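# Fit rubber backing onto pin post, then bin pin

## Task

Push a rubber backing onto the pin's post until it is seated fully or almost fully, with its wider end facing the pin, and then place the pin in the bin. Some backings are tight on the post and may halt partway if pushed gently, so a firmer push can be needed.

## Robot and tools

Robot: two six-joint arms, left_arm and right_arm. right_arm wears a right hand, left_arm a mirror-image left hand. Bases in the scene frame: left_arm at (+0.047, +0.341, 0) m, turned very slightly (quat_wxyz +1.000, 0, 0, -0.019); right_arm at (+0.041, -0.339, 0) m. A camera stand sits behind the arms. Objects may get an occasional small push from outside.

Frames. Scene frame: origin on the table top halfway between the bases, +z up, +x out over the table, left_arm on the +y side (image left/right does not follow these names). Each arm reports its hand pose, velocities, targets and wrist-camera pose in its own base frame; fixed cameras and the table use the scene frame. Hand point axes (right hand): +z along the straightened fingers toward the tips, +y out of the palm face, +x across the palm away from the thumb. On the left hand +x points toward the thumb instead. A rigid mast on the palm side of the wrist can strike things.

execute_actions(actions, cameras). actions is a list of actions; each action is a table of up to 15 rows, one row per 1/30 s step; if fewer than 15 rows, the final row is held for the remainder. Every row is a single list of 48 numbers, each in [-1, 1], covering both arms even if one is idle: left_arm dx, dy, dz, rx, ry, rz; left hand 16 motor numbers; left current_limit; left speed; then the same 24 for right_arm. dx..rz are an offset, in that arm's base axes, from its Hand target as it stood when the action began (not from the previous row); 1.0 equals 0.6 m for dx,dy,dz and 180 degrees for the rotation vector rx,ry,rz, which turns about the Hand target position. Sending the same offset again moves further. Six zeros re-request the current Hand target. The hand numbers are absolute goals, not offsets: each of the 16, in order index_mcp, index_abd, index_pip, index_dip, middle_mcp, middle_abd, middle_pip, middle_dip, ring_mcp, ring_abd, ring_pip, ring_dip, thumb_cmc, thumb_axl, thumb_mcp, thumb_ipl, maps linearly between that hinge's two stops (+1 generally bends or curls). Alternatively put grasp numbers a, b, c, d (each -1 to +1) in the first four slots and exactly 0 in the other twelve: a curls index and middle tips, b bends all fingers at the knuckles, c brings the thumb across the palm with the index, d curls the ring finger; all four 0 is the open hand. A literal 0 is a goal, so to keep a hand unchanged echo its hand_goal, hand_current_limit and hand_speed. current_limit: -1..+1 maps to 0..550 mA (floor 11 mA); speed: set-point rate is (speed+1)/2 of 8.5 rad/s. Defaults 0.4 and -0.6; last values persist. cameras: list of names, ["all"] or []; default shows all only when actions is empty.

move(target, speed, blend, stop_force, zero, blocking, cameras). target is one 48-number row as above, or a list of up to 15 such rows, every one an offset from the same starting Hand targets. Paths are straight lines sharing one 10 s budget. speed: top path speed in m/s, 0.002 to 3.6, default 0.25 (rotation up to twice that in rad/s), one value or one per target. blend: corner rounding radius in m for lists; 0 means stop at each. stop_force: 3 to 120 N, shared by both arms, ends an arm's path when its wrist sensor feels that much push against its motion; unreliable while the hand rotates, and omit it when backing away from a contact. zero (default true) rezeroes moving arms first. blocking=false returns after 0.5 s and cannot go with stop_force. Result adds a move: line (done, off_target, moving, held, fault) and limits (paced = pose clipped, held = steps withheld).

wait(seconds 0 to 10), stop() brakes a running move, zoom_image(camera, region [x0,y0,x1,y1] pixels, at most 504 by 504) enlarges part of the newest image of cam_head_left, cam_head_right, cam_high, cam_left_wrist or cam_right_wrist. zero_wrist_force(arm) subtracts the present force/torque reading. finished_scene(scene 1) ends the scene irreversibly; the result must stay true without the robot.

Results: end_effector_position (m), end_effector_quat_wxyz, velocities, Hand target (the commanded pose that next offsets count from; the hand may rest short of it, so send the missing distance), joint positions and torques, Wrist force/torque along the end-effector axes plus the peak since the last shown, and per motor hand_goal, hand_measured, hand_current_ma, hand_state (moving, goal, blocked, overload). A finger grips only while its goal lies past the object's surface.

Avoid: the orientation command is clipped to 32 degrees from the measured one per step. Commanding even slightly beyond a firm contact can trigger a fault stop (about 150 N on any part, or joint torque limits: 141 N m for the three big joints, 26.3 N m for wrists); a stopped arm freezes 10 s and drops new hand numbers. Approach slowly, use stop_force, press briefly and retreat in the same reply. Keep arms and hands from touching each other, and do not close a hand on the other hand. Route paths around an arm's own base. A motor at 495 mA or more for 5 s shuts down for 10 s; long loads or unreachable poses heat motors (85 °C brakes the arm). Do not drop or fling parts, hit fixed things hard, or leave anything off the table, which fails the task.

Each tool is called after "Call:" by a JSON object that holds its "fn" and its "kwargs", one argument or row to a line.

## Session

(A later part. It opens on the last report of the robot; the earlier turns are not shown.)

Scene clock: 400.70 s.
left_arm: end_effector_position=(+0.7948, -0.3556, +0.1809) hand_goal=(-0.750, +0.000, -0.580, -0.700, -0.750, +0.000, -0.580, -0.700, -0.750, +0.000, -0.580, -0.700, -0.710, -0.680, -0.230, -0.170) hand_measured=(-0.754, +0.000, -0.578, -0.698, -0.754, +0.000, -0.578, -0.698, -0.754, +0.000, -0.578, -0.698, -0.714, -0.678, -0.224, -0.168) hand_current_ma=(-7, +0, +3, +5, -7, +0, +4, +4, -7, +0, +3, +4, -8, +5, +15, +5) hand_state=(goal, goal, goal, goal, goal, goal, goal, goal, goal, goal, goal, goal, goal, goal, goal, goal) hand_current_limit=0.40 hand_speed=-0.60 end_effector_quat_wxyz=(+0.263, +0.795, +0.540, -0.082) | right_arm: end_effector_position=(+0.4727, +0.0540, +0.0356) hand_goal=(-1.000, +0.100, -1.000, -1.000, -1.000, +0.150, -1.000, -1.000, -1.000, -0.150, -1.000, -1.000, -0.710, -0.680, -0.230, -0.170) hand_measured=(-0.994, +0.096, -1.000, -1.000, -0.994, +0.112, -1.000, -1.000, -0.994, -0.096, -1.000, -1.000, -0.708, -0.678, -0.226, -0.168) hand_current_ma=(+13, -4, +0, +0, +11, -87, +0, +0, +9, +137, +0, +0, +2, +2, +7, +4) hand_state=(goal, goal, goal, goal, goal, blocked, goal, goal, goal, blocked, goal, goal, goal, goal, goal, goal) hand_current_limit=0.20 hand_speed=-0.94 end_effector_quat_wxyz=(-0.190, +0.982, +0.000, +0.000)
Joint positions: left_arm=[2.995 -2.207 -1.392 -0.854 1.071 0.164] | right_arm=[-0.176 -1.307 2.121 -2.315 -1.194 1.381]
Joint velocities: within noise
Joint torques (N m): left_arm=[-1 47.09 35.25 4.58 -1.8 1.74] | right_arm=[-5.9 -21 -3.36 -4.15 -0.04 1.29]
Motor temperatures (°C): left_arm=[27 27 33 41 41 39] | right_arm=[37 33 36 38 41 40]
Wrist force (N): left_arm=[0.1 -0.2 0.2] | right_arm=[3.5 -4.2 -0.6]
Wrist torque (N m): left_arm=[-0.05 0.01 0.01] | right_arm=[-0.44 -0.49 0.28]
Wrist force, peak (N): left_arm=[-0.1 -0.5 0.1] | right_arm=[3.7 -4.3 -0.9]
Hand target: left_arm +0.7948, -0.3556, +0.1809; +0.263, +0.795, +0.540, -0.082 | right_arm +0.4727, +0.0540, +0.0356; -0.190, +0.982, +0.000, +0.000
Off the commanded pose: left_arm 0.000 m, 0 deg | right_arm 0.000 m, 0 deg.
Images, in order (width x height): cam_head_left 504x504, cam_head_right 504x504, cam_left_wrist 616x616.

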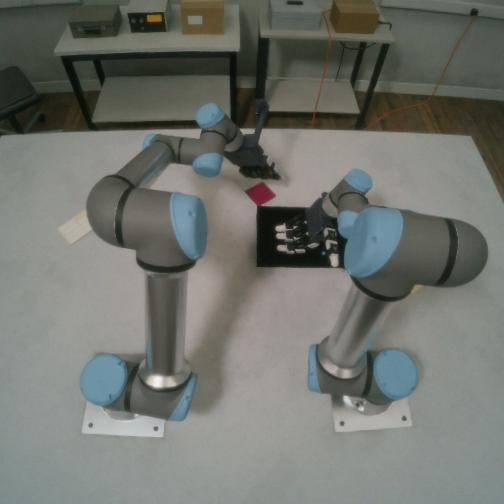

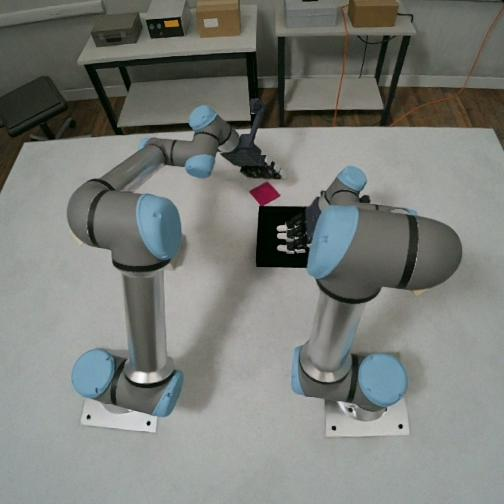

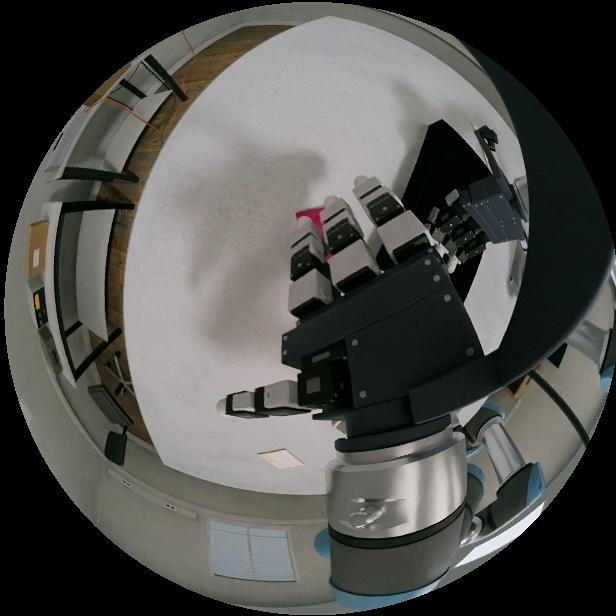

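Call:
{"fn": "zoom_image", "kwargs": {
  "camera": "cam_head_left",
  "region": [262, 205, 332, 275]
}}

Call:
{"fn": "zoom_image", "kwargs": {
  "camera": "cam_head_right",
  "region": [255, 205, 325, 275]
}}

Call:
{"fn": "zoom_image", "kwargs": {
  "camera": "cam_left_wrist",
  "region": [410, 170, 510, 270]
}}

Scaled by 7.200 from the camera's 504x504 image, which has a finer 720x720 frame.

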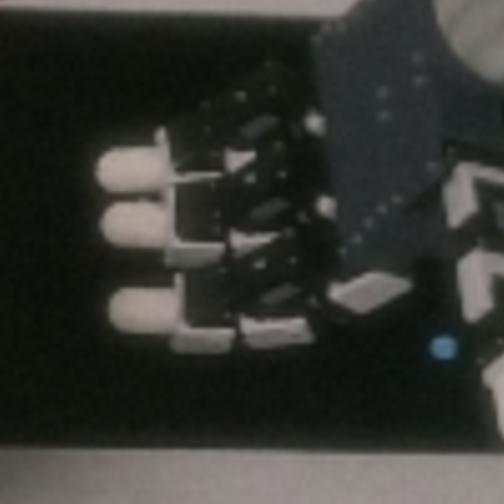

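Scaled by 7.200 from the camera's 504x504 image, which has a finer 720x720 frame.

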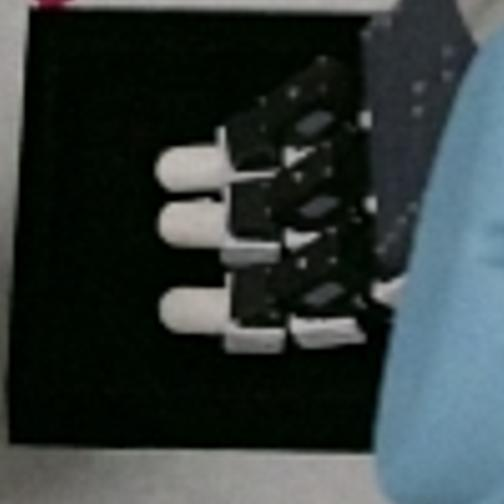

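Scaled by 5.040 from the camera's 616x616 image, which has a finer 880x880 frame.

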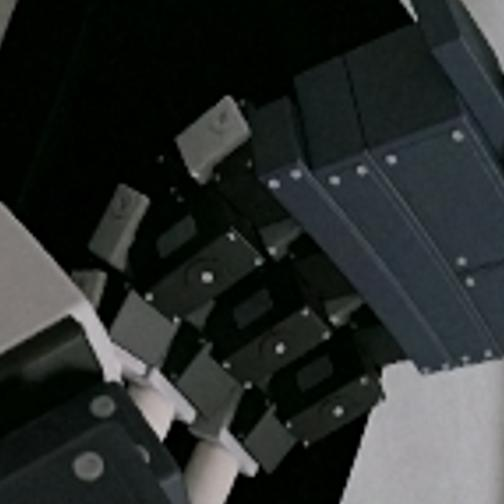

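Call:
{"fn": "move", "kwargs": {
  "target": [
    [0,0,0,0,0,0,0,0,0,0,0,0,0,0,0,0,0,0,0,0,0,0,0.4,-0.6,0,0,0,0,0,0,-1,0.05,-1,-1,-1,-0.02,-1,-1,-1,0.03,-1,-1,-0.71,-0.68,-0.23,-0.17,0.4,-0.9],
    [0,0,0,0,0,0,0,0,0,0,0,0,0,0,0,0,0,0,0,0,0,0,0.4,-0.6,0,0,0.025,0,0,0,-1,0.05,-1,-1,-1,-0.02,-1,-1,-1,0.03,-1,-1,-0.71,-0.68,-0.23,-0.17,0.4,-0.9],
    [0,0,0,0,0,0,0,0,0,0,0,0,0,0,0,0,0,0,0,0,0,0,0.4,-0.6,0,0.0325,0.025,0,0,0,-1,0.05,-1,-1,-1,-0.02,-1,-1,-1,0.03,-1,-1,-0.71,-0.68,-0.23,-0.17,0.4,-0.9]
  ],
  "speed": 0.05,
  "blend": [0, 0.003, 0],
  "cameras": ["cam_right_wrist","cam_head_right"]
}}

Call:
{"fn": "zoom_image", "kwargs": {
  "camera": "cam_right_wrist",
  "region": [225, 195, 275, 245]
}}

Call:
{"fn": "zoom_image", "kwargs": {
  "camera": "cam_head_right",
  "region": [255, 205, 325, 275]
}}

Scene clock: 405.63 s.
left_arm: end_effector_position=(+0.7948, -0.3556, +0.1809) hand_goal=(-0.750, +0.000, -0.580, -0.700, -0.750, +0.000, -0.580, -0.700, -0.750, +0.000, -0.580, -0.700, -0.710, -0.680, -0.230, -0.170) hand_measured=(-0.754, +0.000, -0.578, -0.698, -0.754, +0.000, -0.578, -0.698, -0.754, +0.000, -0.578, -0.698, -0.714, -0.678, -0.224, -0.168) hand_current_ma=(-7, +0, +3, +5, -7, +0, +4, +4, -7, +0, +3, +4, -8, +5, +15, +5) hand_state=(goal, goal, goal, goal, goal, goal, goal, goal, goal, goal, goal, goal, goal, goal, goal, goal) hand_current_limit=0.40 hand_speed=-0.60 end_effector_quat_wxyz=(+0.263, +0.795, +0.540, -0.082) | right_arm: end_effector_position=(+0.4727, +0.0734, +0.0506) hand_goal=(-1.000, +0.050, -1.000, -1.000, -1.000, -0.020, -1.000, -1.000, -1.000, +0.030, -1.000, -1.000, -0.710, -0.680, -0.230, -0.170) hand_measured=(-0.994, +0.052, -1.000, -1.000, -0.994, -0.016, -1.000, -1.000, -0.994, +0.026, -1.000, -1.000, -0.708, -0.678, -0.226, -0.168) hand_current_ma=(+13, +3, +0, +0, +11, +4, +0, +0, +10, -4, +0, +0, +2, +2, +7, +4) hand_state=(goal, goal, goal, goal, goal, goal, goal, goal, goal, goal, goal, goal, goal, goal, goal, goal) hand_current_limit=0.40 hand_speed=-0.90 end_effector_quat_wxyz=(-0.190, +0.982, +0.000, +0.000)
Joint positions: left_arm=[2.995 -2.207 -1.392 -0.854 1.071 0.164] | right_arm=[-0.137 -1.329 2.103 -2.29 -1.192 1.424]
Joint torques (N m): left_arm=[-1.25 47.03 35.05 4.45 -1.88 1.56] | right_arm=[12.01 -19.96 -30.54 -4.39 1.85 1.53]
Wrist force (N): left_arm=[-0.2 -0.2 0.1] | right_arm=[3.5 -4.3 -0.5]
Wrist torque (N m): left_arm=[-0.03 0.04 -0.01] | right_arm=[-0.48 -0.49 0.16]
Wrist force, peak (N): left_arm=[-0.1 -0.6 0.1] | right_arm=[3.5 -4.6 -0.3]
Hand target: left_arm +0.7948, -0.3556, +0.1809; +0.263, +0.795, +0.540, -0.082 | right_arm +0.4727, +0.0735, +0.0506; -0.190, +0.982, +0.000, +0.000
Off the commanded pose: left_arm 0.000 m, 0 deg | right_arm 0.000 m, 0 deg.
move: done
camera_calibration:
cam_right_wrist: T_world_to_cam=[[-0.78068, -0.579895, -0.232938, 0.455536], [-0.357665, 0.108947, 0.927473, 0.0468537], [-0.512459, 0.807374, -0.29246, 0.315541], [0, 0, 0, 1]] pos_world=[0.534088, 0.00429922, 0.154939]
Images, in order (width x height): cam_head_right 504x504, cam_right_wrist 616x616.

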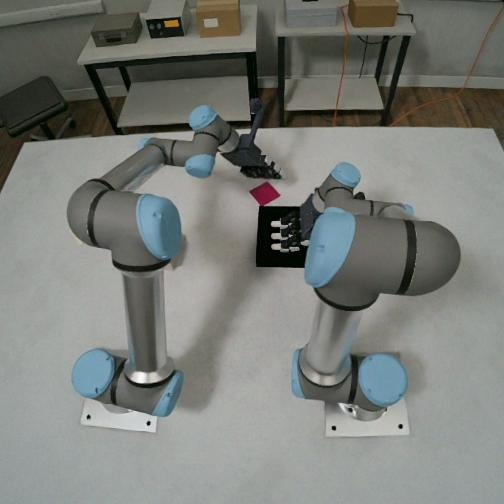

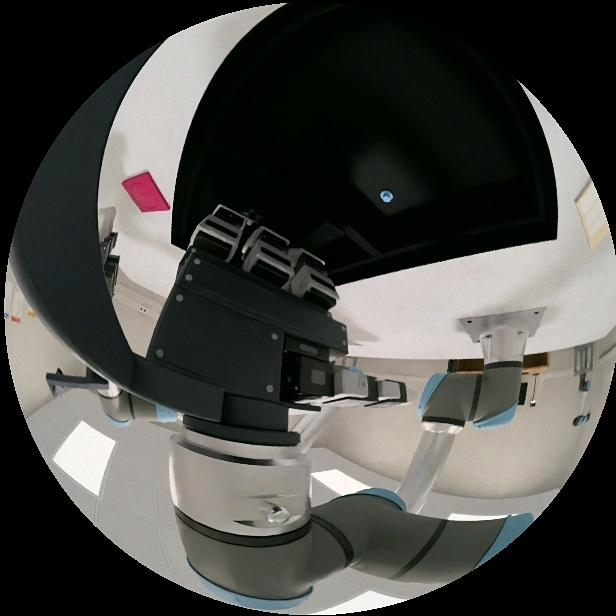

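Scaled by 10.080 from the camera's 616x616 image, which has a finer 880x880 frame.

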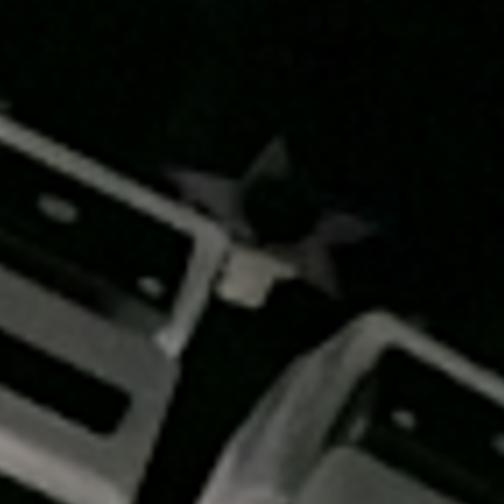

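Scaled by 7.200 from the camera's 504x504 image, which has a finer 720x720 frame.

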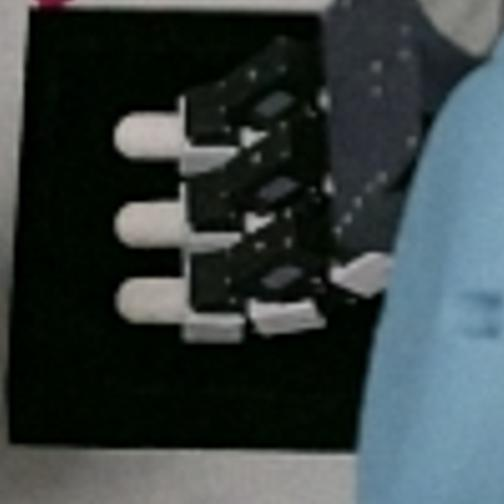

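Call:
{"fn": "move", "kwargs": {
  "target": [0,0,0,0,0,0,0,0,0,0,0,0,0,0,0,0,0,0,0,0,0,0,0.4,-0.6,0,0,-0.0263,0,0,0,-1,0.05,-1,-1,-1,-0.02,-1,-1,-1,0.03,-1,-1,-0.71,-0.68,-0.23,-0.17,0.4,-0.9],
  "speed": 0.012,
  "stop_force": 3
}}

Call:
{"fn": "move", "kwargs": {
  "target": [0,0,0,0,0,0,0,0,0,0,0,0,0,0,0,0,0,0,0,0,0,0,0.4,-0.6,0,0,0,0,0,0,-1,0.1,-1,-1,-1,0.15,-1,-1,-1,-0.15,-1,-1,-0.71,-0.68,-0.23,-0.17,0.4,-0.92],
  "speed": 0.012,
  "cameras": ["cam_right_wrist","cam_head_right"]
}}

Call:
{"fn": "zoom_image", "kwargs": {
  "camera": "cam_right_wrist",
  "region": [235, 205, 265, 235]
}}

Call:
{"fn": "zoom_image", "kwargs": {
  "camera": "cam_head_right",
  "region": [255, 205, 325, 275]
}}

Scene clock: 408.23 s.
left_arm: end_effector_position=(+0.7948, -0.3556, +0.1809) hand_goal=(-0.750, +0.000, -0.580, -0.700, -0.750, +0.000, -0.580, -0.700, -0.750, +0.000, -0.580, -0.700, -0.710, -0.680, -0.230, -0.170) hand_measured=(-0.754, +0.000, -0.578, -0.698, -0.754, +0.000, -0.578, -0.698, -0.754, +0.000, -0.578, -0.698, -0.714, -0.678, -0.224, -0.168) hand_current_ma=(-7, +0, +3, +5, -7, +0, +4, +4, -7, +0, +3, +4, -8, +5, +15, +5) hand_state=(goal, goal, goal, goal, goal, goal, goal, goal, goal, goal, goal, goal, goal, goal, goal, goal) hand_current_limit=0.40 hand_speed=-0.60 end_effector_quat_wxyz=(+0.263, +0.795, +0.540, -0.082) | right_arm: end_effector_position=(+0.4727, +0.0735, +0.0348) hand_goal=(-1.000, +0.050, -1.000, -1.000, -1.000, -0.020, -1.000, -1.000, -1.000, +0.030, -1.000, -1.000, -0.710, -0.680, -0.230, -0.170) hand_measured=(-0.994, +0.052, -1.000, -1.000, -0.994, -0.016, -1.000, -1.000, -0.994, +0.026, -1.000, -1.000, -0.708, -0.678, -0.226, -0.168) hand_current_ma=(+13, +3, +0, +0, +11, +4, +0, +0, +10, -4, +0, +0, +2, +2, +7, +4) hand_state=(goal, goal, goal, goal, goal, goal, goal, goal, goal, goal, goal, goal, goal, goal, goal, goal) hand_current_limit=0.40 hand_speed=-0.90 end_effector_quat_wxyz=(-0.190, +0.982, +0.000, +0.000)
Joint positions: left_arm=[2.995 -2.207 -1.392 -0.854 1.071 0.164] | right_arm=[-0.136 -1.298 2.117 -2.336 -1.192 1.424]
Joint torques (N m): left_arm=[-1.51 47.63 35.5 4.56 -1.9 1.66] | right_arm=[11.6 -20.94 -2.09 -4.06 1.29 0.06]
Wrist force (N): left_arm=[0.0 -0.3 -0.1] | right_arm=[3.5 -4.3 -0.6]
Wrist torque (N m): left_arm=[-0.03 0.01 0.01] | right_arm=[-0.46 -0.50 0.17]
Wrist force, peak (N): left_arm=[0.0 -0.4 -0.4] | right_arm=[3.7 -4.3 -0.6]
Hand target: left_arm +0.7948, -0.3556, +0.1809; +0.263, +0.795, +0.540, -0.082 | right_arm +0.4727, +0.0735, +0.0348; -0.190, +0.982, +0.000, +0.000
Off the commanded pose: left_arm 0.000 m, 0 deg | right_arm 0.000 m, 0 deg.
move: done

Scene clock: 408.93 s.
left_arm: end_effector_position=(+0.7948, -0.3556, +0.1809) hand_goal=(-0.750, +0.000, -0.580, -0.700, -0.750, +0.000, -0.580, -0.700, -0.750, +0.000, -0.580, -0.700, -0.710, -0.680, -0.230, -0.170) hand_measured=(-0.754, +0.000, -0.578, -0.698, -0.754, +0.000, -0.578, -0.698, -0.754, +0.000, -0.578, -0.698, -0.714, -0.678, -0.224, -0.168) hand_current_ma=(-7, +0, +3, +5, -7, +0, +4, +4, -7, +0, +3, +4, -8, +5, +15, +5) hand_state=(goal, goal, goal, goal, goal, goal, goal, goal, goal, goal, goal, goal, goal, goal, goal, goal) hand_current_limit=0.40 hand_speed=-0.60 end_effector_quat_wxyz=(+0.263, +0.795, +0.540, -0.082) | right_arm: end_effector_position=(+0.4727, +0.0735, +0.0348) hand_goal=(-1.000, +0.100, -1.000, -1.000, -1.000, +0.150, -1.000, -1.000, -1.000, -0.150, -1.000, -1.000, -0.710, -0.680, -0.230, -0.170) hand_measured=(-0.994, +0.096, -1.000, -1.000, -0.994, +0.072, -1.000, -1.000, -0.994, -0.068, -1.000, -1.000, -0.708, -0.678, -0.226, -0.168) hand_current_ma=(+13, -4, +0, +0, +11, -224, +0, +0, +10, +236, +0, +0, +2, +2, +7, +4) hand_state=(goal, goal, goal, goal, goal, blocked, goal, goal, goal, blocked, goal, goal, goal, goal, goal, goal) hand_current_limit=0.40 hand_speed=-0.92 end_effector_quat_wxyz=(-0.190, +0.982, +0.000, +0.000)
Joint positions: left_arm=[2.995 -2.207 -1.392 -0.854 1.071 0.164] | right_arm=[-0.136 -1.298 2.117 -2.336 -1.192 1.424]
Joint torques (N m): left_arm=[-0.77 46.58 34.83 4.46 -1.94 1.58] | right_arm=[11.44 -21.33 -2.39 -3.72 1.13 0.58]
Wrist force (N): left_arm=[-0.1 -0.2 -0.1] | right_arm=[3.4 -4.4 -1.2]
Wrist torque (N m): left_arm=[-0.03 0.01 0.00] | right_arm=[-0.38 -0.42 0.15]
Wrist force, peak (N): left_arm=[-0.1 -0.5 -0.1] | right_arm=[3.8 -4.5 -1.2]
Hand target: left_arm +0.7948, -0.3556, +0.1809; +0.263, +0.795, +0.540, -0.082 | right_arm +0.4727, +0.0735, +0.0348; -0.190, +0.982, +0.000, +0.000
Off the commanded pose: left_arm 0.000 m, 0 deg | right_arm 0.000 m, 0 deg.
move: done
camera_calibration:
cam_right_wrist: T_world_to_cam=[[-0.78068, -0.579895, -0.232938, 0.451937], [-0.357665, 0.108947, 0.927473, 0.0614042], [-0.512459, 0.807374, -0.29246, 0.310869], [0, 0, 0, 1]] pos_world=[0.534088, 0.00439922, 0.139239]
Images, in order (width x height): cam_head_right 504x504, cam_right_wrist 616x616.

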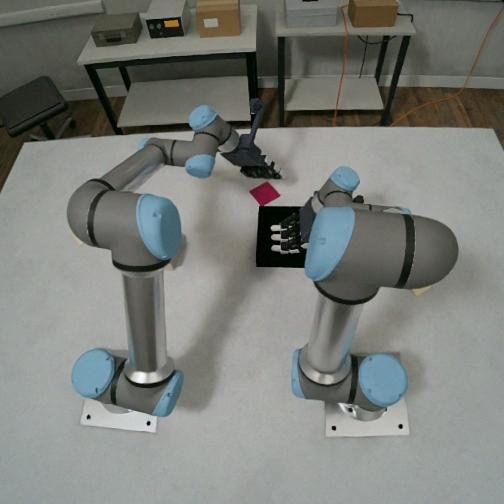

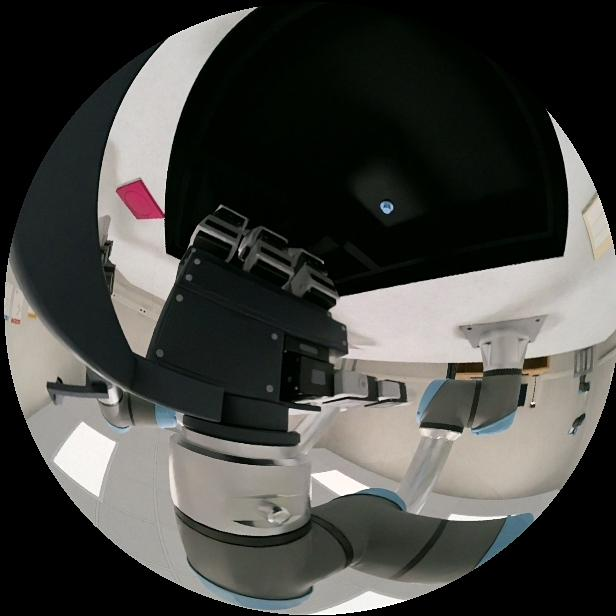

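Scaled by 16.800 from the camera's 616x616 image, which has a finer 880x880 frame.

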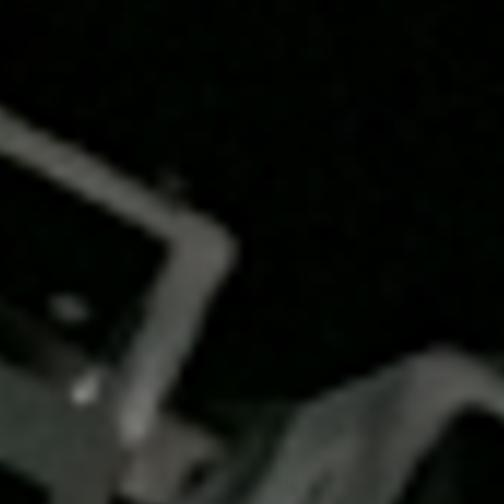

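Scaled by 7.200 from the camera's 504x504 image, which has a finer 720x720 frame.

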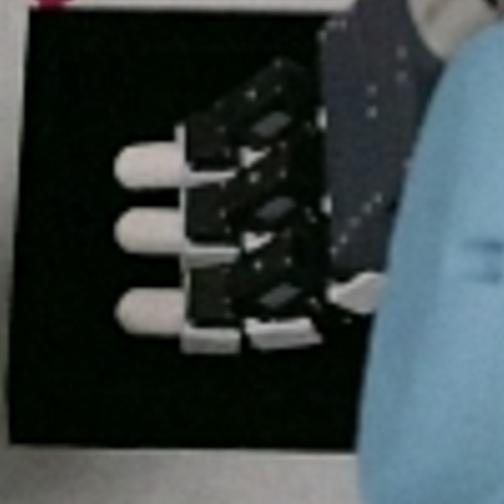

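Call:
{"fn": "move", "kwargs": {
  "target": [0,0,0,0,0,0,0,0,0,0,0,0,0,0,0,0,0,0,0,0,0,0,0.4,-0.6,0,0,-0.012,0,0,0,-1,0.1,-1,-1,-1,0.15,-1,-1,-1,-0.15,-1,-1,-0.71,-0.68,-0.23,-0.17,0.4,-0.92],
  "speed": 0.004,
  "stop_force": 12,
  "cameras": ["cam_right_wrist"]
}}

Call:
{"fn": "zoom_image", "kwargs": {
  "camera": "cam_right_wrist",
  "region": [235, 205, 265, 235]
}}

Call:
{"fn": "move", "kwargs": {
  "target": [0,0,0,0,0,0,0,0,0,0,0,0,0,0,0,0,0,0,0,0,0,0,0.4,-0.6,0,0,-0.012,0,0,0,-1,0.1,-1,-1,-1,0.15,-1,-1,-1,-0.15,-1,-1,-0.71,-0.68,-0.23,-0.17,0.4,-0.92],
  "speed": 0.004,
  "stop_force": 12,
  "cameras": ["cam_right_wrist"]
}}

Call:
{"fn": "zoom_image", "kwargs": {
  "camera": "cam_right_wrist",
  "region": [235, 205, 265, 235]
}}

Scene clock: 411.33 s.
left_arm: end_effector_position=(+0.7948, -0.3556, +0.1809) hand_goal=(-0.750, +0.000, -0.580, -0.700, -0.750, +0.000, -0.580, -0.700, -0.750, +0.000, -0.580, -0.700, -0.710, -0.680, -0.230, -0.170) hand_measured=(-0.754, +0.000, -0.578, -0.698, -0.754, +0.000, -0.578, -0.698, -0.754, +0.000, -0.578, -0.698, -0.714, -0.678, -0.224, -0.168) hand_current_ma=(-7, +0, +3, +5, -7, +0, +4, +4, -7, +0, +3, +4, -8, +5, +15, +5) hand_state=(goal, goal, goal, goal, goal, goal, goal, goal, goal, goal, goal, goal, goal, goal, goal, goal) hand_current_limit=0.40 hand_speed=-0.60 end_effector_quat_wxyz=(+0.263, +0.795, +0.540, -0.082) | right_arm: end_effector_position=(+0.4728, +0.0735, +0.0330) hand_goal=(-1.000, +0.100, -1.000, -1.000, -1.000, +0.150, -1.000, -1.000, -1.000, -0.150, -1.000, -1.000, -0.710, -0.680, -0.230, -0.170) hand_measured=(-0.994, +0.096, -1.000, -1.000, -1.000, +0.072, -1.000, -1.000, -1.000, -0.068, -1.000, -1.000, -0.708, -0.678, -0.226, -0.168) hand_current_ma=(+13, -4, +0, +0, +0, -224, +0, +0, +0, +235, +0, +0, +2, +2, +7, +4) hand_state=(goal, goal, goal, goal, goal, blocked, goal, goal, goal, blocked, goal, goal, goal, goal, goal, goal) hand_current_limit=0.40 hand_speed=-0.92 end_effector_quat_wxyz=(-0.190, +0.982, +0.000, +0.000)
Joint positions: left_arm=[2.995 -2.207 -1.392 -0.854 1.071 0.164] | right_arm=[-0.136 -1.294 2.119 -2.341 -1.192 1.424]
Joint torques (N m): left_arm=[-1.01 47.21 35.74 4.47 -2.04 1.65] | right_arm=[12.22 -30.9 -24.58 0.93 -1.49 1.12]
Wrist force (N): left_arm=[0.1 -0.2 -0.1] | right_arm=[4.0 -7.6 -13.5]
Wrist torque (N m): left_arm=[-0.02 -0.01 0.02] | right_arm=[1.11 0.06 0.09]
Wrist force, peak (N): left_arm=[-0.2 -0.5 0.0] | right_arm=[3.2 -8.0 -15.4]
Hand target: left_arm +0.7948, -0.3556, +0.1809; +0.263, +0.795, +0.540, -0.082 | right_arm +0.4728, +0.0735, +0.0330; -0.190, +0.982, +0.000, +0.000 (not the last commanded pose)
Off the commanded pose: left_arm 0.000 m, 0 deg | right_arm 0.005 m, 0 deg.
move: contact (right_arm)
camera_calibration:
cam_right_wrist: T_world_to_cam=[[-0.780652, -0.579904, -0.23301, 0.45149], [-0.357726, 0.108902, 0.927455, 0.0632019], [-0.51246, 0.807373, -0.292461, 0.310313], [0, 0, 0, 1]] pos_world=[0.534088, 0.00439931, 0.137339]
Images, in order (width x height): cam_right_wrist 616x616.

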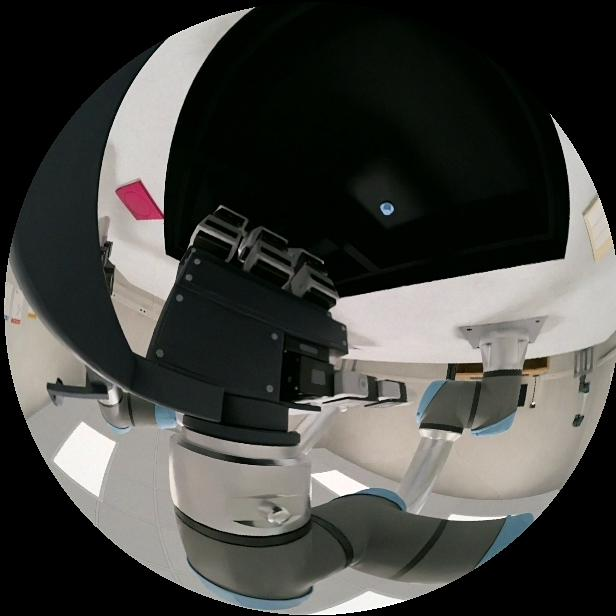

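Scaled by 16.800 from the camera's 616x616 image, which has a finer 880x880 frame.

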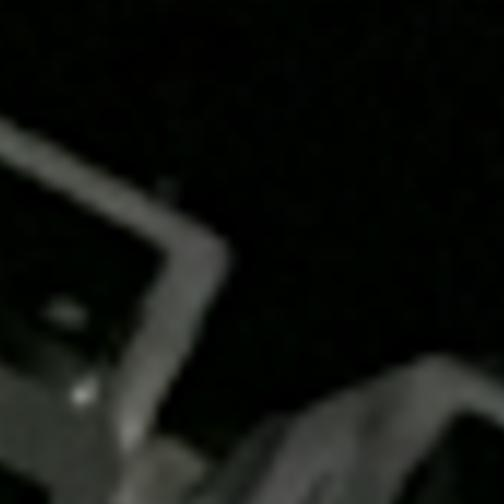

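Scene clock: 413.10 s.
left_arm: end_effector_position=(+0.7948, -0.3556, +0.1809) hand_goal=(-0.750, +0.000, -0.580, -0.700, -0.750, +0.000, -0.580, -0.700, -0.750, +0.000, -0.580, -0.700, -0.710, -0.680, -0.230, -0.170) hand_measured=(-0.754, +0.000, -0.578, -0.698, -0.754, +0.000, -0.578, -0.698, -0.754, +0.000, -0.578, -0.698, -0.714, -0.678, -0.224, -0.168) hand_current_ma=(-7, +0, +3, +5, -7, +0, +4, +4, -7, +0, +3, +4, -8, +5, +15, +5) hand_state=(goal, goal, goal, goal, goal, goal, goal, goal, goal, goal, goal, goal, goal, goal, goal, goal) hand_current_limit=0.40 hand_speed=-0.60 end_effector_quat_wxyz=(+0.263, +0.795, +0.540, -0.082) | right_arm: end_effector_position=(+0.4729, +0.0735, +0.0318) hand_goal=(-1.000, +0.100, -1.000, -1.000, -1.000, +0.150, -1.000, -1.000, -1.000, -0.150, -1.000, -1.000, -0.710, -0.680, -0.230, -0.170) hand_measured=(-0.994, +0.096, -1.000, -1.000, -1.002, +0.072, -1.000, -1.000, -1.000, -0.070, -1.000, -1.000, -0.708, -0.678, -0.226, -0.168) hand_current_ma=(+13, -4, +0, +0, -1, -224, -1, +0, -1, +228, +0, +0, +2, +2, +7, +4) hand_state=(goal, goal, goal, goal, goal, blocked, goal, goal, goal, blocked, goal, goal, goal, goal, goal, goal) hand_current_limit=0.40 hand_speed=-0.92 end_effector_quat_wxyz=(-0.190, +0.982, +0.000, +0.000)
Joint positions: left_arm=[2.995 -2.207 -1.392 -0.854 1.071 0.164] | right_arm=[-0.136 -1.291 2.12 -2.345 -1.192 1.424]
Joint torques (N m): left_arm=[-0.94 47.24 36.13 4.44 -1.91 1.64] | right_arm=[12.79 -25.29 -21.06 1.6 -1.58 0.84]
Wrist force (N): left_arm=[-0.1 -0.1 0.0] | right_arm=[2.3 -10.2 -24.6]
Wrist torque (N m): left_arm=[-0.02 0.02 0.00] | right_arm=[2.55 0.45 -0.22]
Wrist force, peak (N): left_arm=[-0.1 -0.5 -0.1] | right_arm=[2.1 -10.2 -28.1]
Hand target: left_arm +0.7948, -0.3556, +0.1809; +0.263, +0.795, +0.540, -0.082 | right_arm +0.4729, +0.0735, +0.0318; -0.190, +0.982, +0.000, +0.000 (not the last commanded pose)
Off the commanded pose: left_arm 0.000 m, 0 deg | right_arm 0.006 m, 0 deg.
move: contact (right_arm)
camera_calibration:
cam_right_wrist: T_world_to_cam=[[-0.780603, -0.579899, -0.233185, 0.451228], [-0.35798, 0.108977, 0.927348, 0.0645116], [-0.512357, 0.807366, -0.29266, 0.310067], [0, 0, 0, 1]] pos_world=[0.534189, 0.00429914, 0.136139]
Images, in order (width x height): cam_right_wrist 616x616.

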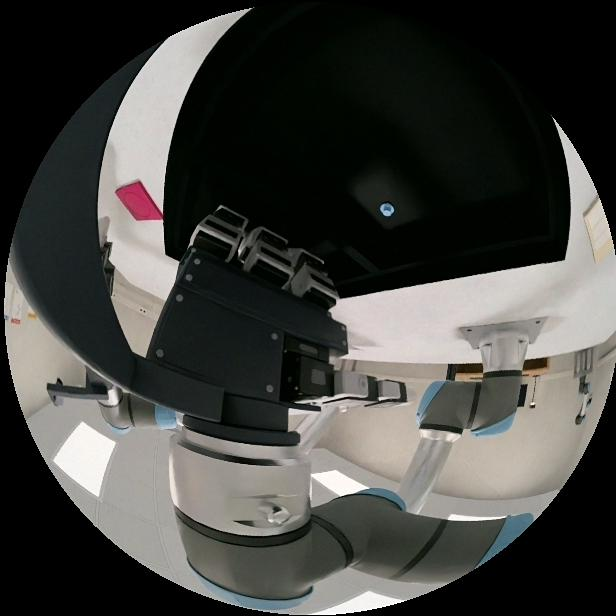

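Scaled by 16.800 from the camera's 616x616 image, which has a finer 880x880 frame.

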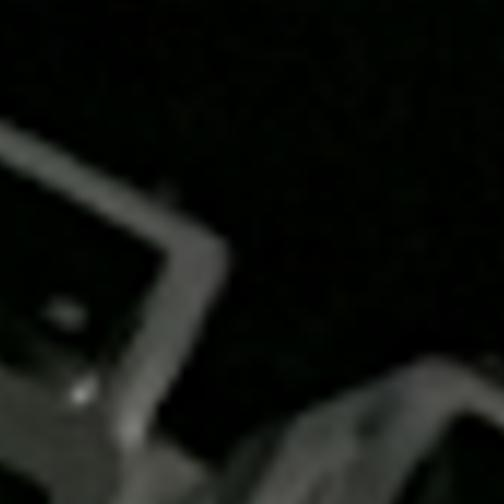

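Call:
{"fn": "move", "kwargs": {
  "target": [0,0,0,0,0,0,0,0,0,0,0,0,0,0,0,0,0,0,0,0,0,0,0.4,-0.6,0,0,-0.012,0,0,0,-1,0.1,-1,-1,-1,0.15,-1,-1,-1,-0.15,-1,-1,-0.71,-0.68,-0.23,-0.17,0.4,-0.92],
  "speed": 0.004,
  "stop_force": 14
}}

Call:
{"fn": "move", "kwargs": {
  "target": [0,0,0,0,0,0,0,0,0,0,0,0,0,0,0,0,0,0,0,0,0,0,0.4,-0.6,0,0,-0.012,0,0,0,-1,0.1,-1,-1,-1,0.15,-1,-1,-1,-0.15,-1,-1,-0.71,-0.68,-0.23,-0.17,0.4,-0.92],
  "speed": 0.004,
  "stop_force": 14,
  "cameras": ["cam_right_wrist"]
}}

Call:
{"fn": "zoom_image", "kwargs": {
  "camera": "cam_right_wrist",
  "region": [235, 205, 265, 235]
}}

Scene clock: 415.93 s.
left_arm: end_effector_position=(+0.7948, -0.3556, +0.1809) hand_goal=(-0.750, +0.000, -0.580, -0.700, -0.750, +0.000, -0.580, -0.700, -0.750, +0.000, -0.580, -0.700, -0.710, -0.680, -0.230, -0.170) hand_measured=(-0.754, +0.000, -0.578, -0.698, -0.754, +0.000, -0.578, -0.698, -0.754, +0.000, -0.578, -0.698, -0.714, -0.678, -0.224, -0.168) hand_current_ma=(-7, +0, +3, +5, -7, +0, +4, +4, -7, +0, +3, +4, -8, +5, +15, +5) hand_state=(goal, goal, goal, goal, goal, goal, goal, goal, goal, goal, goal, goal, goal, goal, goal, goal) hand_current_limit=0.40 hand_speed=-0.60 end_effector_quat_wxyz=(+0.263, +0.795, +0.540, -0.082) | right_arm: end_effector_position=(+0.4729, +0.0735, +0.0284) hand_goal=(-1.000, +0.100, -1.000, -1.000, -1.000, +0.150, -1.000, -1.000, -1.000, -0.150, -1.000, -1.000, -0.710, -0.680, -0.230, -0.170) hand_measured=(-1.000, +0.096, -1.000, -1.000, -1.002, +0.072, -1.002, -1.000, -1.002, -0.076, -1.002, -1.000, -0.708, -0.678, -0.226, -0.168) hand_current_ma=(+1, -4, +0, +0, -2, -224, -1, +0, -2, +207, -1, +0, +2, +2, +7, +4) hand_state=(goal, goal, goal, goal, goal, blocked, goal, goal, goal, blocked, goal, goal, goal, goal, goal, goal) hand_current_limit=0.40 hand_speed=-0.92 end_effector_quat_wxyz=(-0.190, +0.982, +0.000, +0.000)
Joint positions: left_arm=[2.995 -2.207 -1.392 -0.854 1.071 0.164] | right_arm=[-0.136 -1.284 2.123 -2.355 -1.191 1.424]
Joint torques (N m): left_arm=[-0.69 46.69 34.78 4.52 -1.91 1.73] | right_arm=[12.72 -20.07 -16.45 2.74 -3.31 0.7]
Wrist force (N): left_arm=[-0.1 -0.1 0.1] | right_arm=[2.1 -17.6 -35.6]
Wrist torque (N m): left_arm=[-0.03 0.02 0.00] | right_arm=[4.10 0.92 -0.58]
Wrist force, peak (N): left_arm=[-0.2 -0.3 0.3] | right_arm=[1.1 -18.1 -40.2]
Hand target: left_arm +0.7948, -0.3556, +0.1809; +0.263, +0.795, +0.540, -0.082 | right_arm +0.4729, +0.0735, +0.0284; -0.190, +0.982, +0.000, +0.000 (not the last commanded pose)
Off the commanded pose: left_arm 0.000 m, 0 deg | right_arm 0.004 m, 0 deg.
move: contact (right_arm)

Scene clock: 417.50 s.
left_arm: end_effector_position=(+0.7948, -0.3556, +0.1809) hand_goal=(-0.750, +0.000, -0.580, -0.700, -0.750, +0.000, -0.580, -0.700, -0.750, +0.000, -0.580, -0.700, -0.710, -0.680, -0.230, -0.170) hand_measured=(-0.754, +0.000, -0.578, -0.698, -0.754, +0.000, -0.578, -0.698, -0.754, +0.000, -0.578, -0.698, -0.714, -0.678, -0.224, -0.168) hand_current_ma=(-7, +0, +3, +5, -7, +0, +4, +4, -7, +0, +3, +4, -8, +5, +15, +5) hand_state=(goal, goal, goal, goal, goal, goal, goal, goal, goal, goal, goal, goal, goal, goal, goal, goal) hand_current_limit=0.40 hand_speed=-0.60 end_effector_quat_wxyz=(+0.263, +0.795, +0.540, -0.082) | right_arm: end_effector_position=(+0.4731, +0.0735, +0.0277) hand_goal=(-1.000, +0.100, -1.000, -1.000, -1.000, +0.150, -1.000, -1.000, -1.000, -0.150, -1.000, -1.000, -0.710, -0.680, -0.230, -0.170) hand_measured=(-1.000, +0.094, -1.000, -1.000, -1.002, +0.070, -1.002, -1.000, -1.002, -0.080, -1.002, -1.000, -0.708, -0.678, -0.226, -0.168) hand_current_ma=(+0, -10, +0, +0, -3, -230, -1, +0, -4, +191, -2, +0, +2, +2, +7, +4) hand_state=(goal, goal, goal, goal, goal, blocked, goal, goal, goal, blocked, goal, goal, goal, goal, goal, goal) hand_current_limit=0.40 hand_speed=-0.92 end_effector_quat_wxyz=(-0.190, +0.982, +0.000, +0.000)
Joint positions: left_arm=[2.995 -2.207 -1.392 -0.854 1.071 0.164] | right_arm=[-0.136 -1.283 2.123 -2.357 -1.191 1.424]
Joint torques (N m): left_arm=[-1.23 47.29 35.43 4.46 -1.96 1.54] | right_arm=[13.54 -14.52 -12.31 3.29 -6 0.88]
Wrist force (N): left_arm=[0.1 -0.3 0.0] | right_arm=[0.4 -21.1 -50.0]
Wrist torque (N m): left_arm=[-0.05 -0.01 0.01] | right_arm=[5.94 0.99 -0.94]
Wrist force, peak (N): left_arm=[-0.4 0.0 0.3] | right_arm=[-0.8 -21.6 -56.2]
Hand target: left_arm +0.7948, -0.3556, +0.1809; +0.263, +0.795, +0.540, -0.082 | right_arm +0.4731, +0.0735, +0.0277; -0.190, +0.982, +0.000, +0.000 (not the last commanded pose)
Off the commanded pose: left_arm 0.000 m, 0 deg | right_arm 0.007 m, 0 deg.
move: contact (right_arm)
camera_calibration:
cam_right_wrist: T_world_to_cam=[[-0.780449, -0.579944, -0.233592, 0.450424], [-0.358483, 0.10898, 0.927153, 0.0685878], [-0.51224, 0.807334, -0.292953, 0.308976], [0, 0, 0, 1]] pos_world=[0.53439, 0.00429907, 0.132139]
Images, in order (width x height): cam_right_wrist 616x616.

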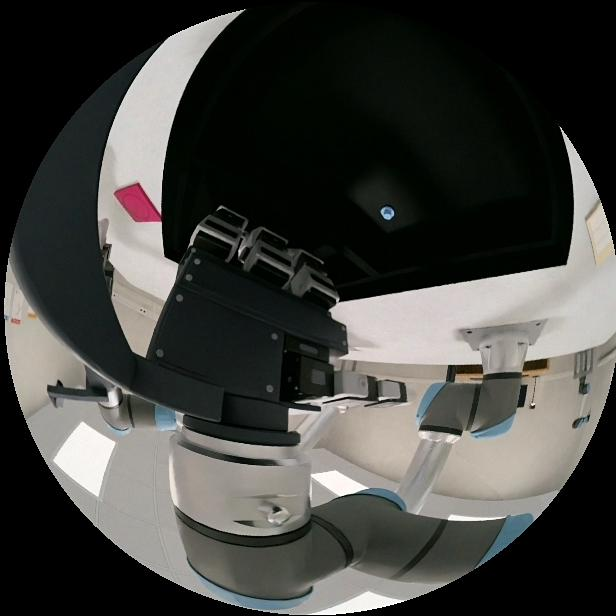

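Scaled by 16.800 from the camera's 616x616 image, which has a finer 880x880 frame.

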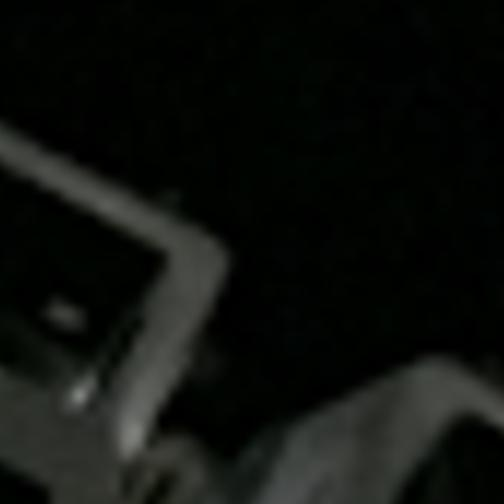

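Call:
{"fn": "move", "kwargs": {
  "target": [0,0,0,0,0,0,0,0,0,0,0,0,0,0,0,0,0,0,0,0,0,0,0.4,-0.6,0,0,0.005,0,0,0,-1,0.1,-1,-1,-1,0.15,-1,-1,-1,-0.15,-1,-1,-0.71,-0.68,-0.23,-0.17,0.4,-0.92],
  "speed": 0.008
}}

Call:
{"fn": "move", "kwargs": {
  "target": [
    [0,0,0,0,0,0,0,0,0,0,0,0,0,0,0,0,0,0,0,0,0,0,0.4,-0.6,0,0,0,0,0,0,-1,0.05,-1,-1,-1,-0.02,-1,-1,-1,0.03,-1,-1,-0.71,-0.68,-0.23,-0.17,0.4,-0.92],
    [0,0,0,0,0,0,0,0,0,0,0,0,0,0,0,0,0,0,0,0,0,0,0.4,-0.6,0,-0.003,0.055,0,0,0,-1,0.05,-1,-1,-1,-0.02,-1,-1,-1,0.03,-1,-1,-0.71,-0.68,-0.23,-0.17,0.4,-0.92]
  ],
  "speed": 0.04,
  "cameras": ["cam_right_wrist"]
}}

Call:
{"fn": "zoom_image", "kwargs": {
  "camera": "cam_right_wrist",
  "region": [225, 190, 275, 240]
}}

Call:
{"fn": "zoom_image", "kwargs": {
  "camera": "cam_right_wrist",
  "region": [240, 200, 270, 230]
}}

Scene clock: 418.63 s.
left_arm: end_effector_position=(+0.7948, -0.3556, +0.1809) hand_goal=(-0.750, +0.000, -0.580, -0.700, -0.750, +0.000, -0.580, -0.700, -0.750, +0.000, -0.580, -0.700, -0.710, -0.680, -0.230, -0.170) hand_measured=(-0.754, +0.000, -0.578, -0.698, -0.754, +0.000, -0.578, -0.698, -0.754, +0.000, -0.578, -0.698, -0.714, -0.678, -0.224, -0.168) hand_current_ma=(-7, +0, +3, +5, -7, +0, +4, +4, -7, +0, +3, +4, -8, +5, +15, +5) hand_state=(goal, goal, goal, goal, goal, goal, goal, goal, goal, goal, goal, goal, goal, goal, goal, goal) hand_current_limit=0.40 hand_speed=-0.60 end_effector_quat_wxyz=(+0.263, +0.795, +0.540, -0.082) | right_arm: end_effector_position=(+0.4731, +0.0735, +0.0306) hand_goal=(-1.000, +0.100, -1.000, -1.000, -1.000, +0.150, -1.000, -1.000, -1.000, -0.150, -1.000, -1.000, -0.710, -0.680, -0.230, -0.170) hand_measured=(-0.994, +0.098, -1.000, -1.000, -0.996, +0.070, -1.000, -1.000, -0.996, -0.078, -1.000, -1.000, -0.708, -0.678, -0.226, -0.168) hand_current_ma=(+10, -3, +0, +0, +6, -230, +0, +0, +6, +199, +0, +0, +2, +2, +7, +4) hand_state=(goal, goal, goal, goal, goal, blocked, goal, goal, goal, blocked, goal, goal, goal, goal, goal, goal) hand_current_limit=0.40 hand_speed=-0.92 end_effector_quat_wxyz=(-0.190, +0.982, +0.000, +0.000)
Joint positions: left_arm=[2.995 -2.207 -1.392 -0.854 1.071 0.164] | right_arm=[-0.136 -1.289 2.121 -2.349 -1.192 1.424]
Joint torques (N m): left_arm=[-0.42 47 35.69 4.43 -1.84 1.49] | right_arm=[6.83 -36.85 -29.77 -0.06 1.77 1.45]
Wrist force (N): left_arm=[0.1 -0.2 0.0] | right_arm=[3.6 -4.7 -0.6]
Wrist torque (N m): left_arm=[-0.04 -0.01 0.02] | right_arm=[-0.48 -0.51 0.15]
Wrist force, peak (N): left_arm=[-0.1 -0.4 0.4] | right_arm=[0.2 -21.5 -50.4]
Hand target: left_arm +0.7948, -0.3556, +0.1809; +0.263, +0.795, +0.540, -0.082 | right_arm +0.4731, +0.0735, +0.0307; -0.190, +0.982, +0.000, +0.000
Off the commanded pose: left_arm 0.000 m, 0 deg | right_arm 0.000 m, 0 deg.
move: done

Scene clock: 420.73 s.
left_arm: end_effector_position=(+0.7948, -0.3556, +0.1809) hand_goal=(-0.750, +0.000, -0.580, -0.700, -0.750, +0.000, -0.580, -0.700, -0.750, +0.000, -0.580, -0.700, -0.710, -0.680, -0.230, -0.170) hand_measured=(-0.754, +0.000, -0.578, -0.698, -0.754, +0.000, -0.578, -0.698, -0.754, +0.000, -0.578, -0.698, -0.714, -0.678, -0.224, -0.168) hand_current_ma=(-7, +0, +3, +5, -7, +0, +4, +4, -7, +0, +3, +4, -8, +5, +15, +5) hand_state=(goal, goal, goal, goal, goal, goal, goal, goal, goal, goal, goal, goal, goal, goal, goal, goal) hand_current_limit=0.40 hand_speed=-0.60 end_effector_quat_wxyz=(+0.263, +0.795, +0.540, -0.082) | right_arm: end_effector_position=(+0.4731, +0.0717, +0.0637) hand_goal=(-1.000, +0.050, -1.000, -1.000, -1.000, -0.020, -1.000, -1.000, -1.000, +0.030, -1.000, -1.000, -0.710, -0.680, -0.230, -0.170) hand_measured=(-0.994, +0.052, -1.000, -1.000, -0.994, -0.016, -1.000, -1.000, -0.994, +0.026, -1.000, -1.000, -0.708, -0.678, -0.226, -0.168) hand_current_ma=(+10, +3, +0, +0, +11, +4, +0, +0, +9, -4, +0, +0, +2, +2, +7, +4) hand_state=(goal, goal, goal, goal, goal, goal, goal, goal, goal, goal, goal, goal, goal, goal, goal, goal) hand_current_limit=0.40 hand_speed=-0.92 end_effector_quat_wxyz=(-0.190, +0.982, +0.000, +0.000)
Joint positions: left_arm=[2.995 -2.207 -1.392 -0.854 1.071 0.164] | right_arm=[-0.14 -1.353 2.09 -2.252 -1.192 1.42]
Joint torques (N m): left_arm=[-0.53 47.01 35.87 4.48 -1.96 1.73] | right_arm=[-12.54 -34.11 -31.11 -0.2 -0.34 -1.38]
Wrist force (N): left_arm=[-0.1 -0.2 0.0] | right_arm=[3.3 -4.5 -0.1]
Wrist torque (N m): left_arm=[-0.03 0.01 0.00] | right_arm=[-0.53 -0.47 0.24]
Wrist force, peak (N): left_arm=[-0.2 -0.5 0.1] | right_arm=[3.8 -4.8 -0.1]
Hand target: left_arm +0.7948, -0.3556, +0.1809; +0.263, +0.795, +0.540, -0.082 | right_arm +0.4731, +0.0717, +0.0637; -0.190, +0.982, +0.000, +0.000
Off the commanded pose: left_arm 0.000 m, 0 deg | right_arm 0.000 m, 0 deg.
move: done
camera_calibration:
cam_right_wrist: T_world_to_cam=[[-0.78047, -0.579937, -0.233539, 0.457792], [-0.358438, 0.109013, 0.927167, 0.0353798], [-0.51224, 0.807335, -0.292952, 0.320975], [0, 0, 0, 1]] pos_world=[0.53439, 0.002499, 0.168139]
Images, in order (width x height): cam_right_wrist 616x616.

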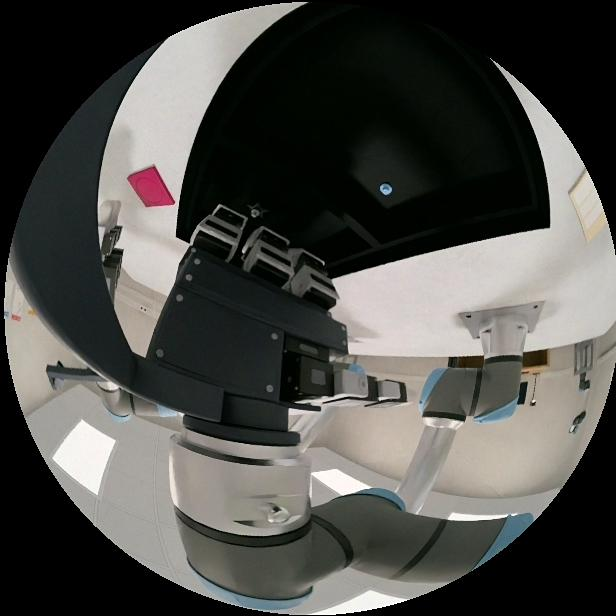

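Scaled by 10.080 from the camera's 616x616 image, which has a finer 880x880 frame.

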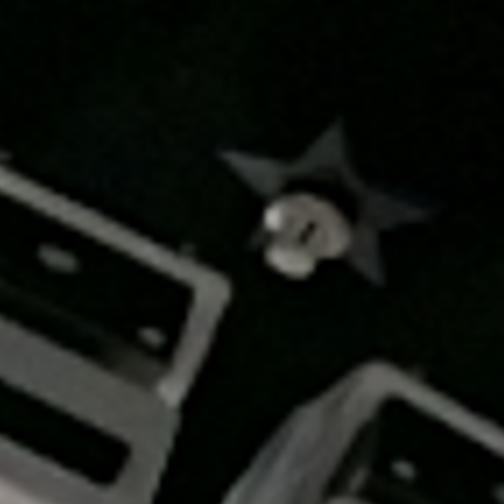

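Scaled by 16.800 from the camera's 616x616 image, which has a finer 880x880 frame.

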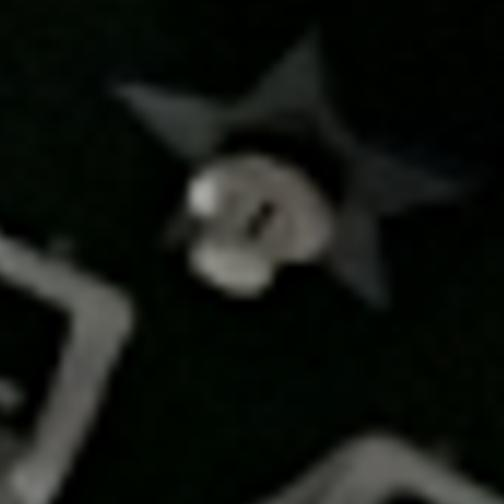

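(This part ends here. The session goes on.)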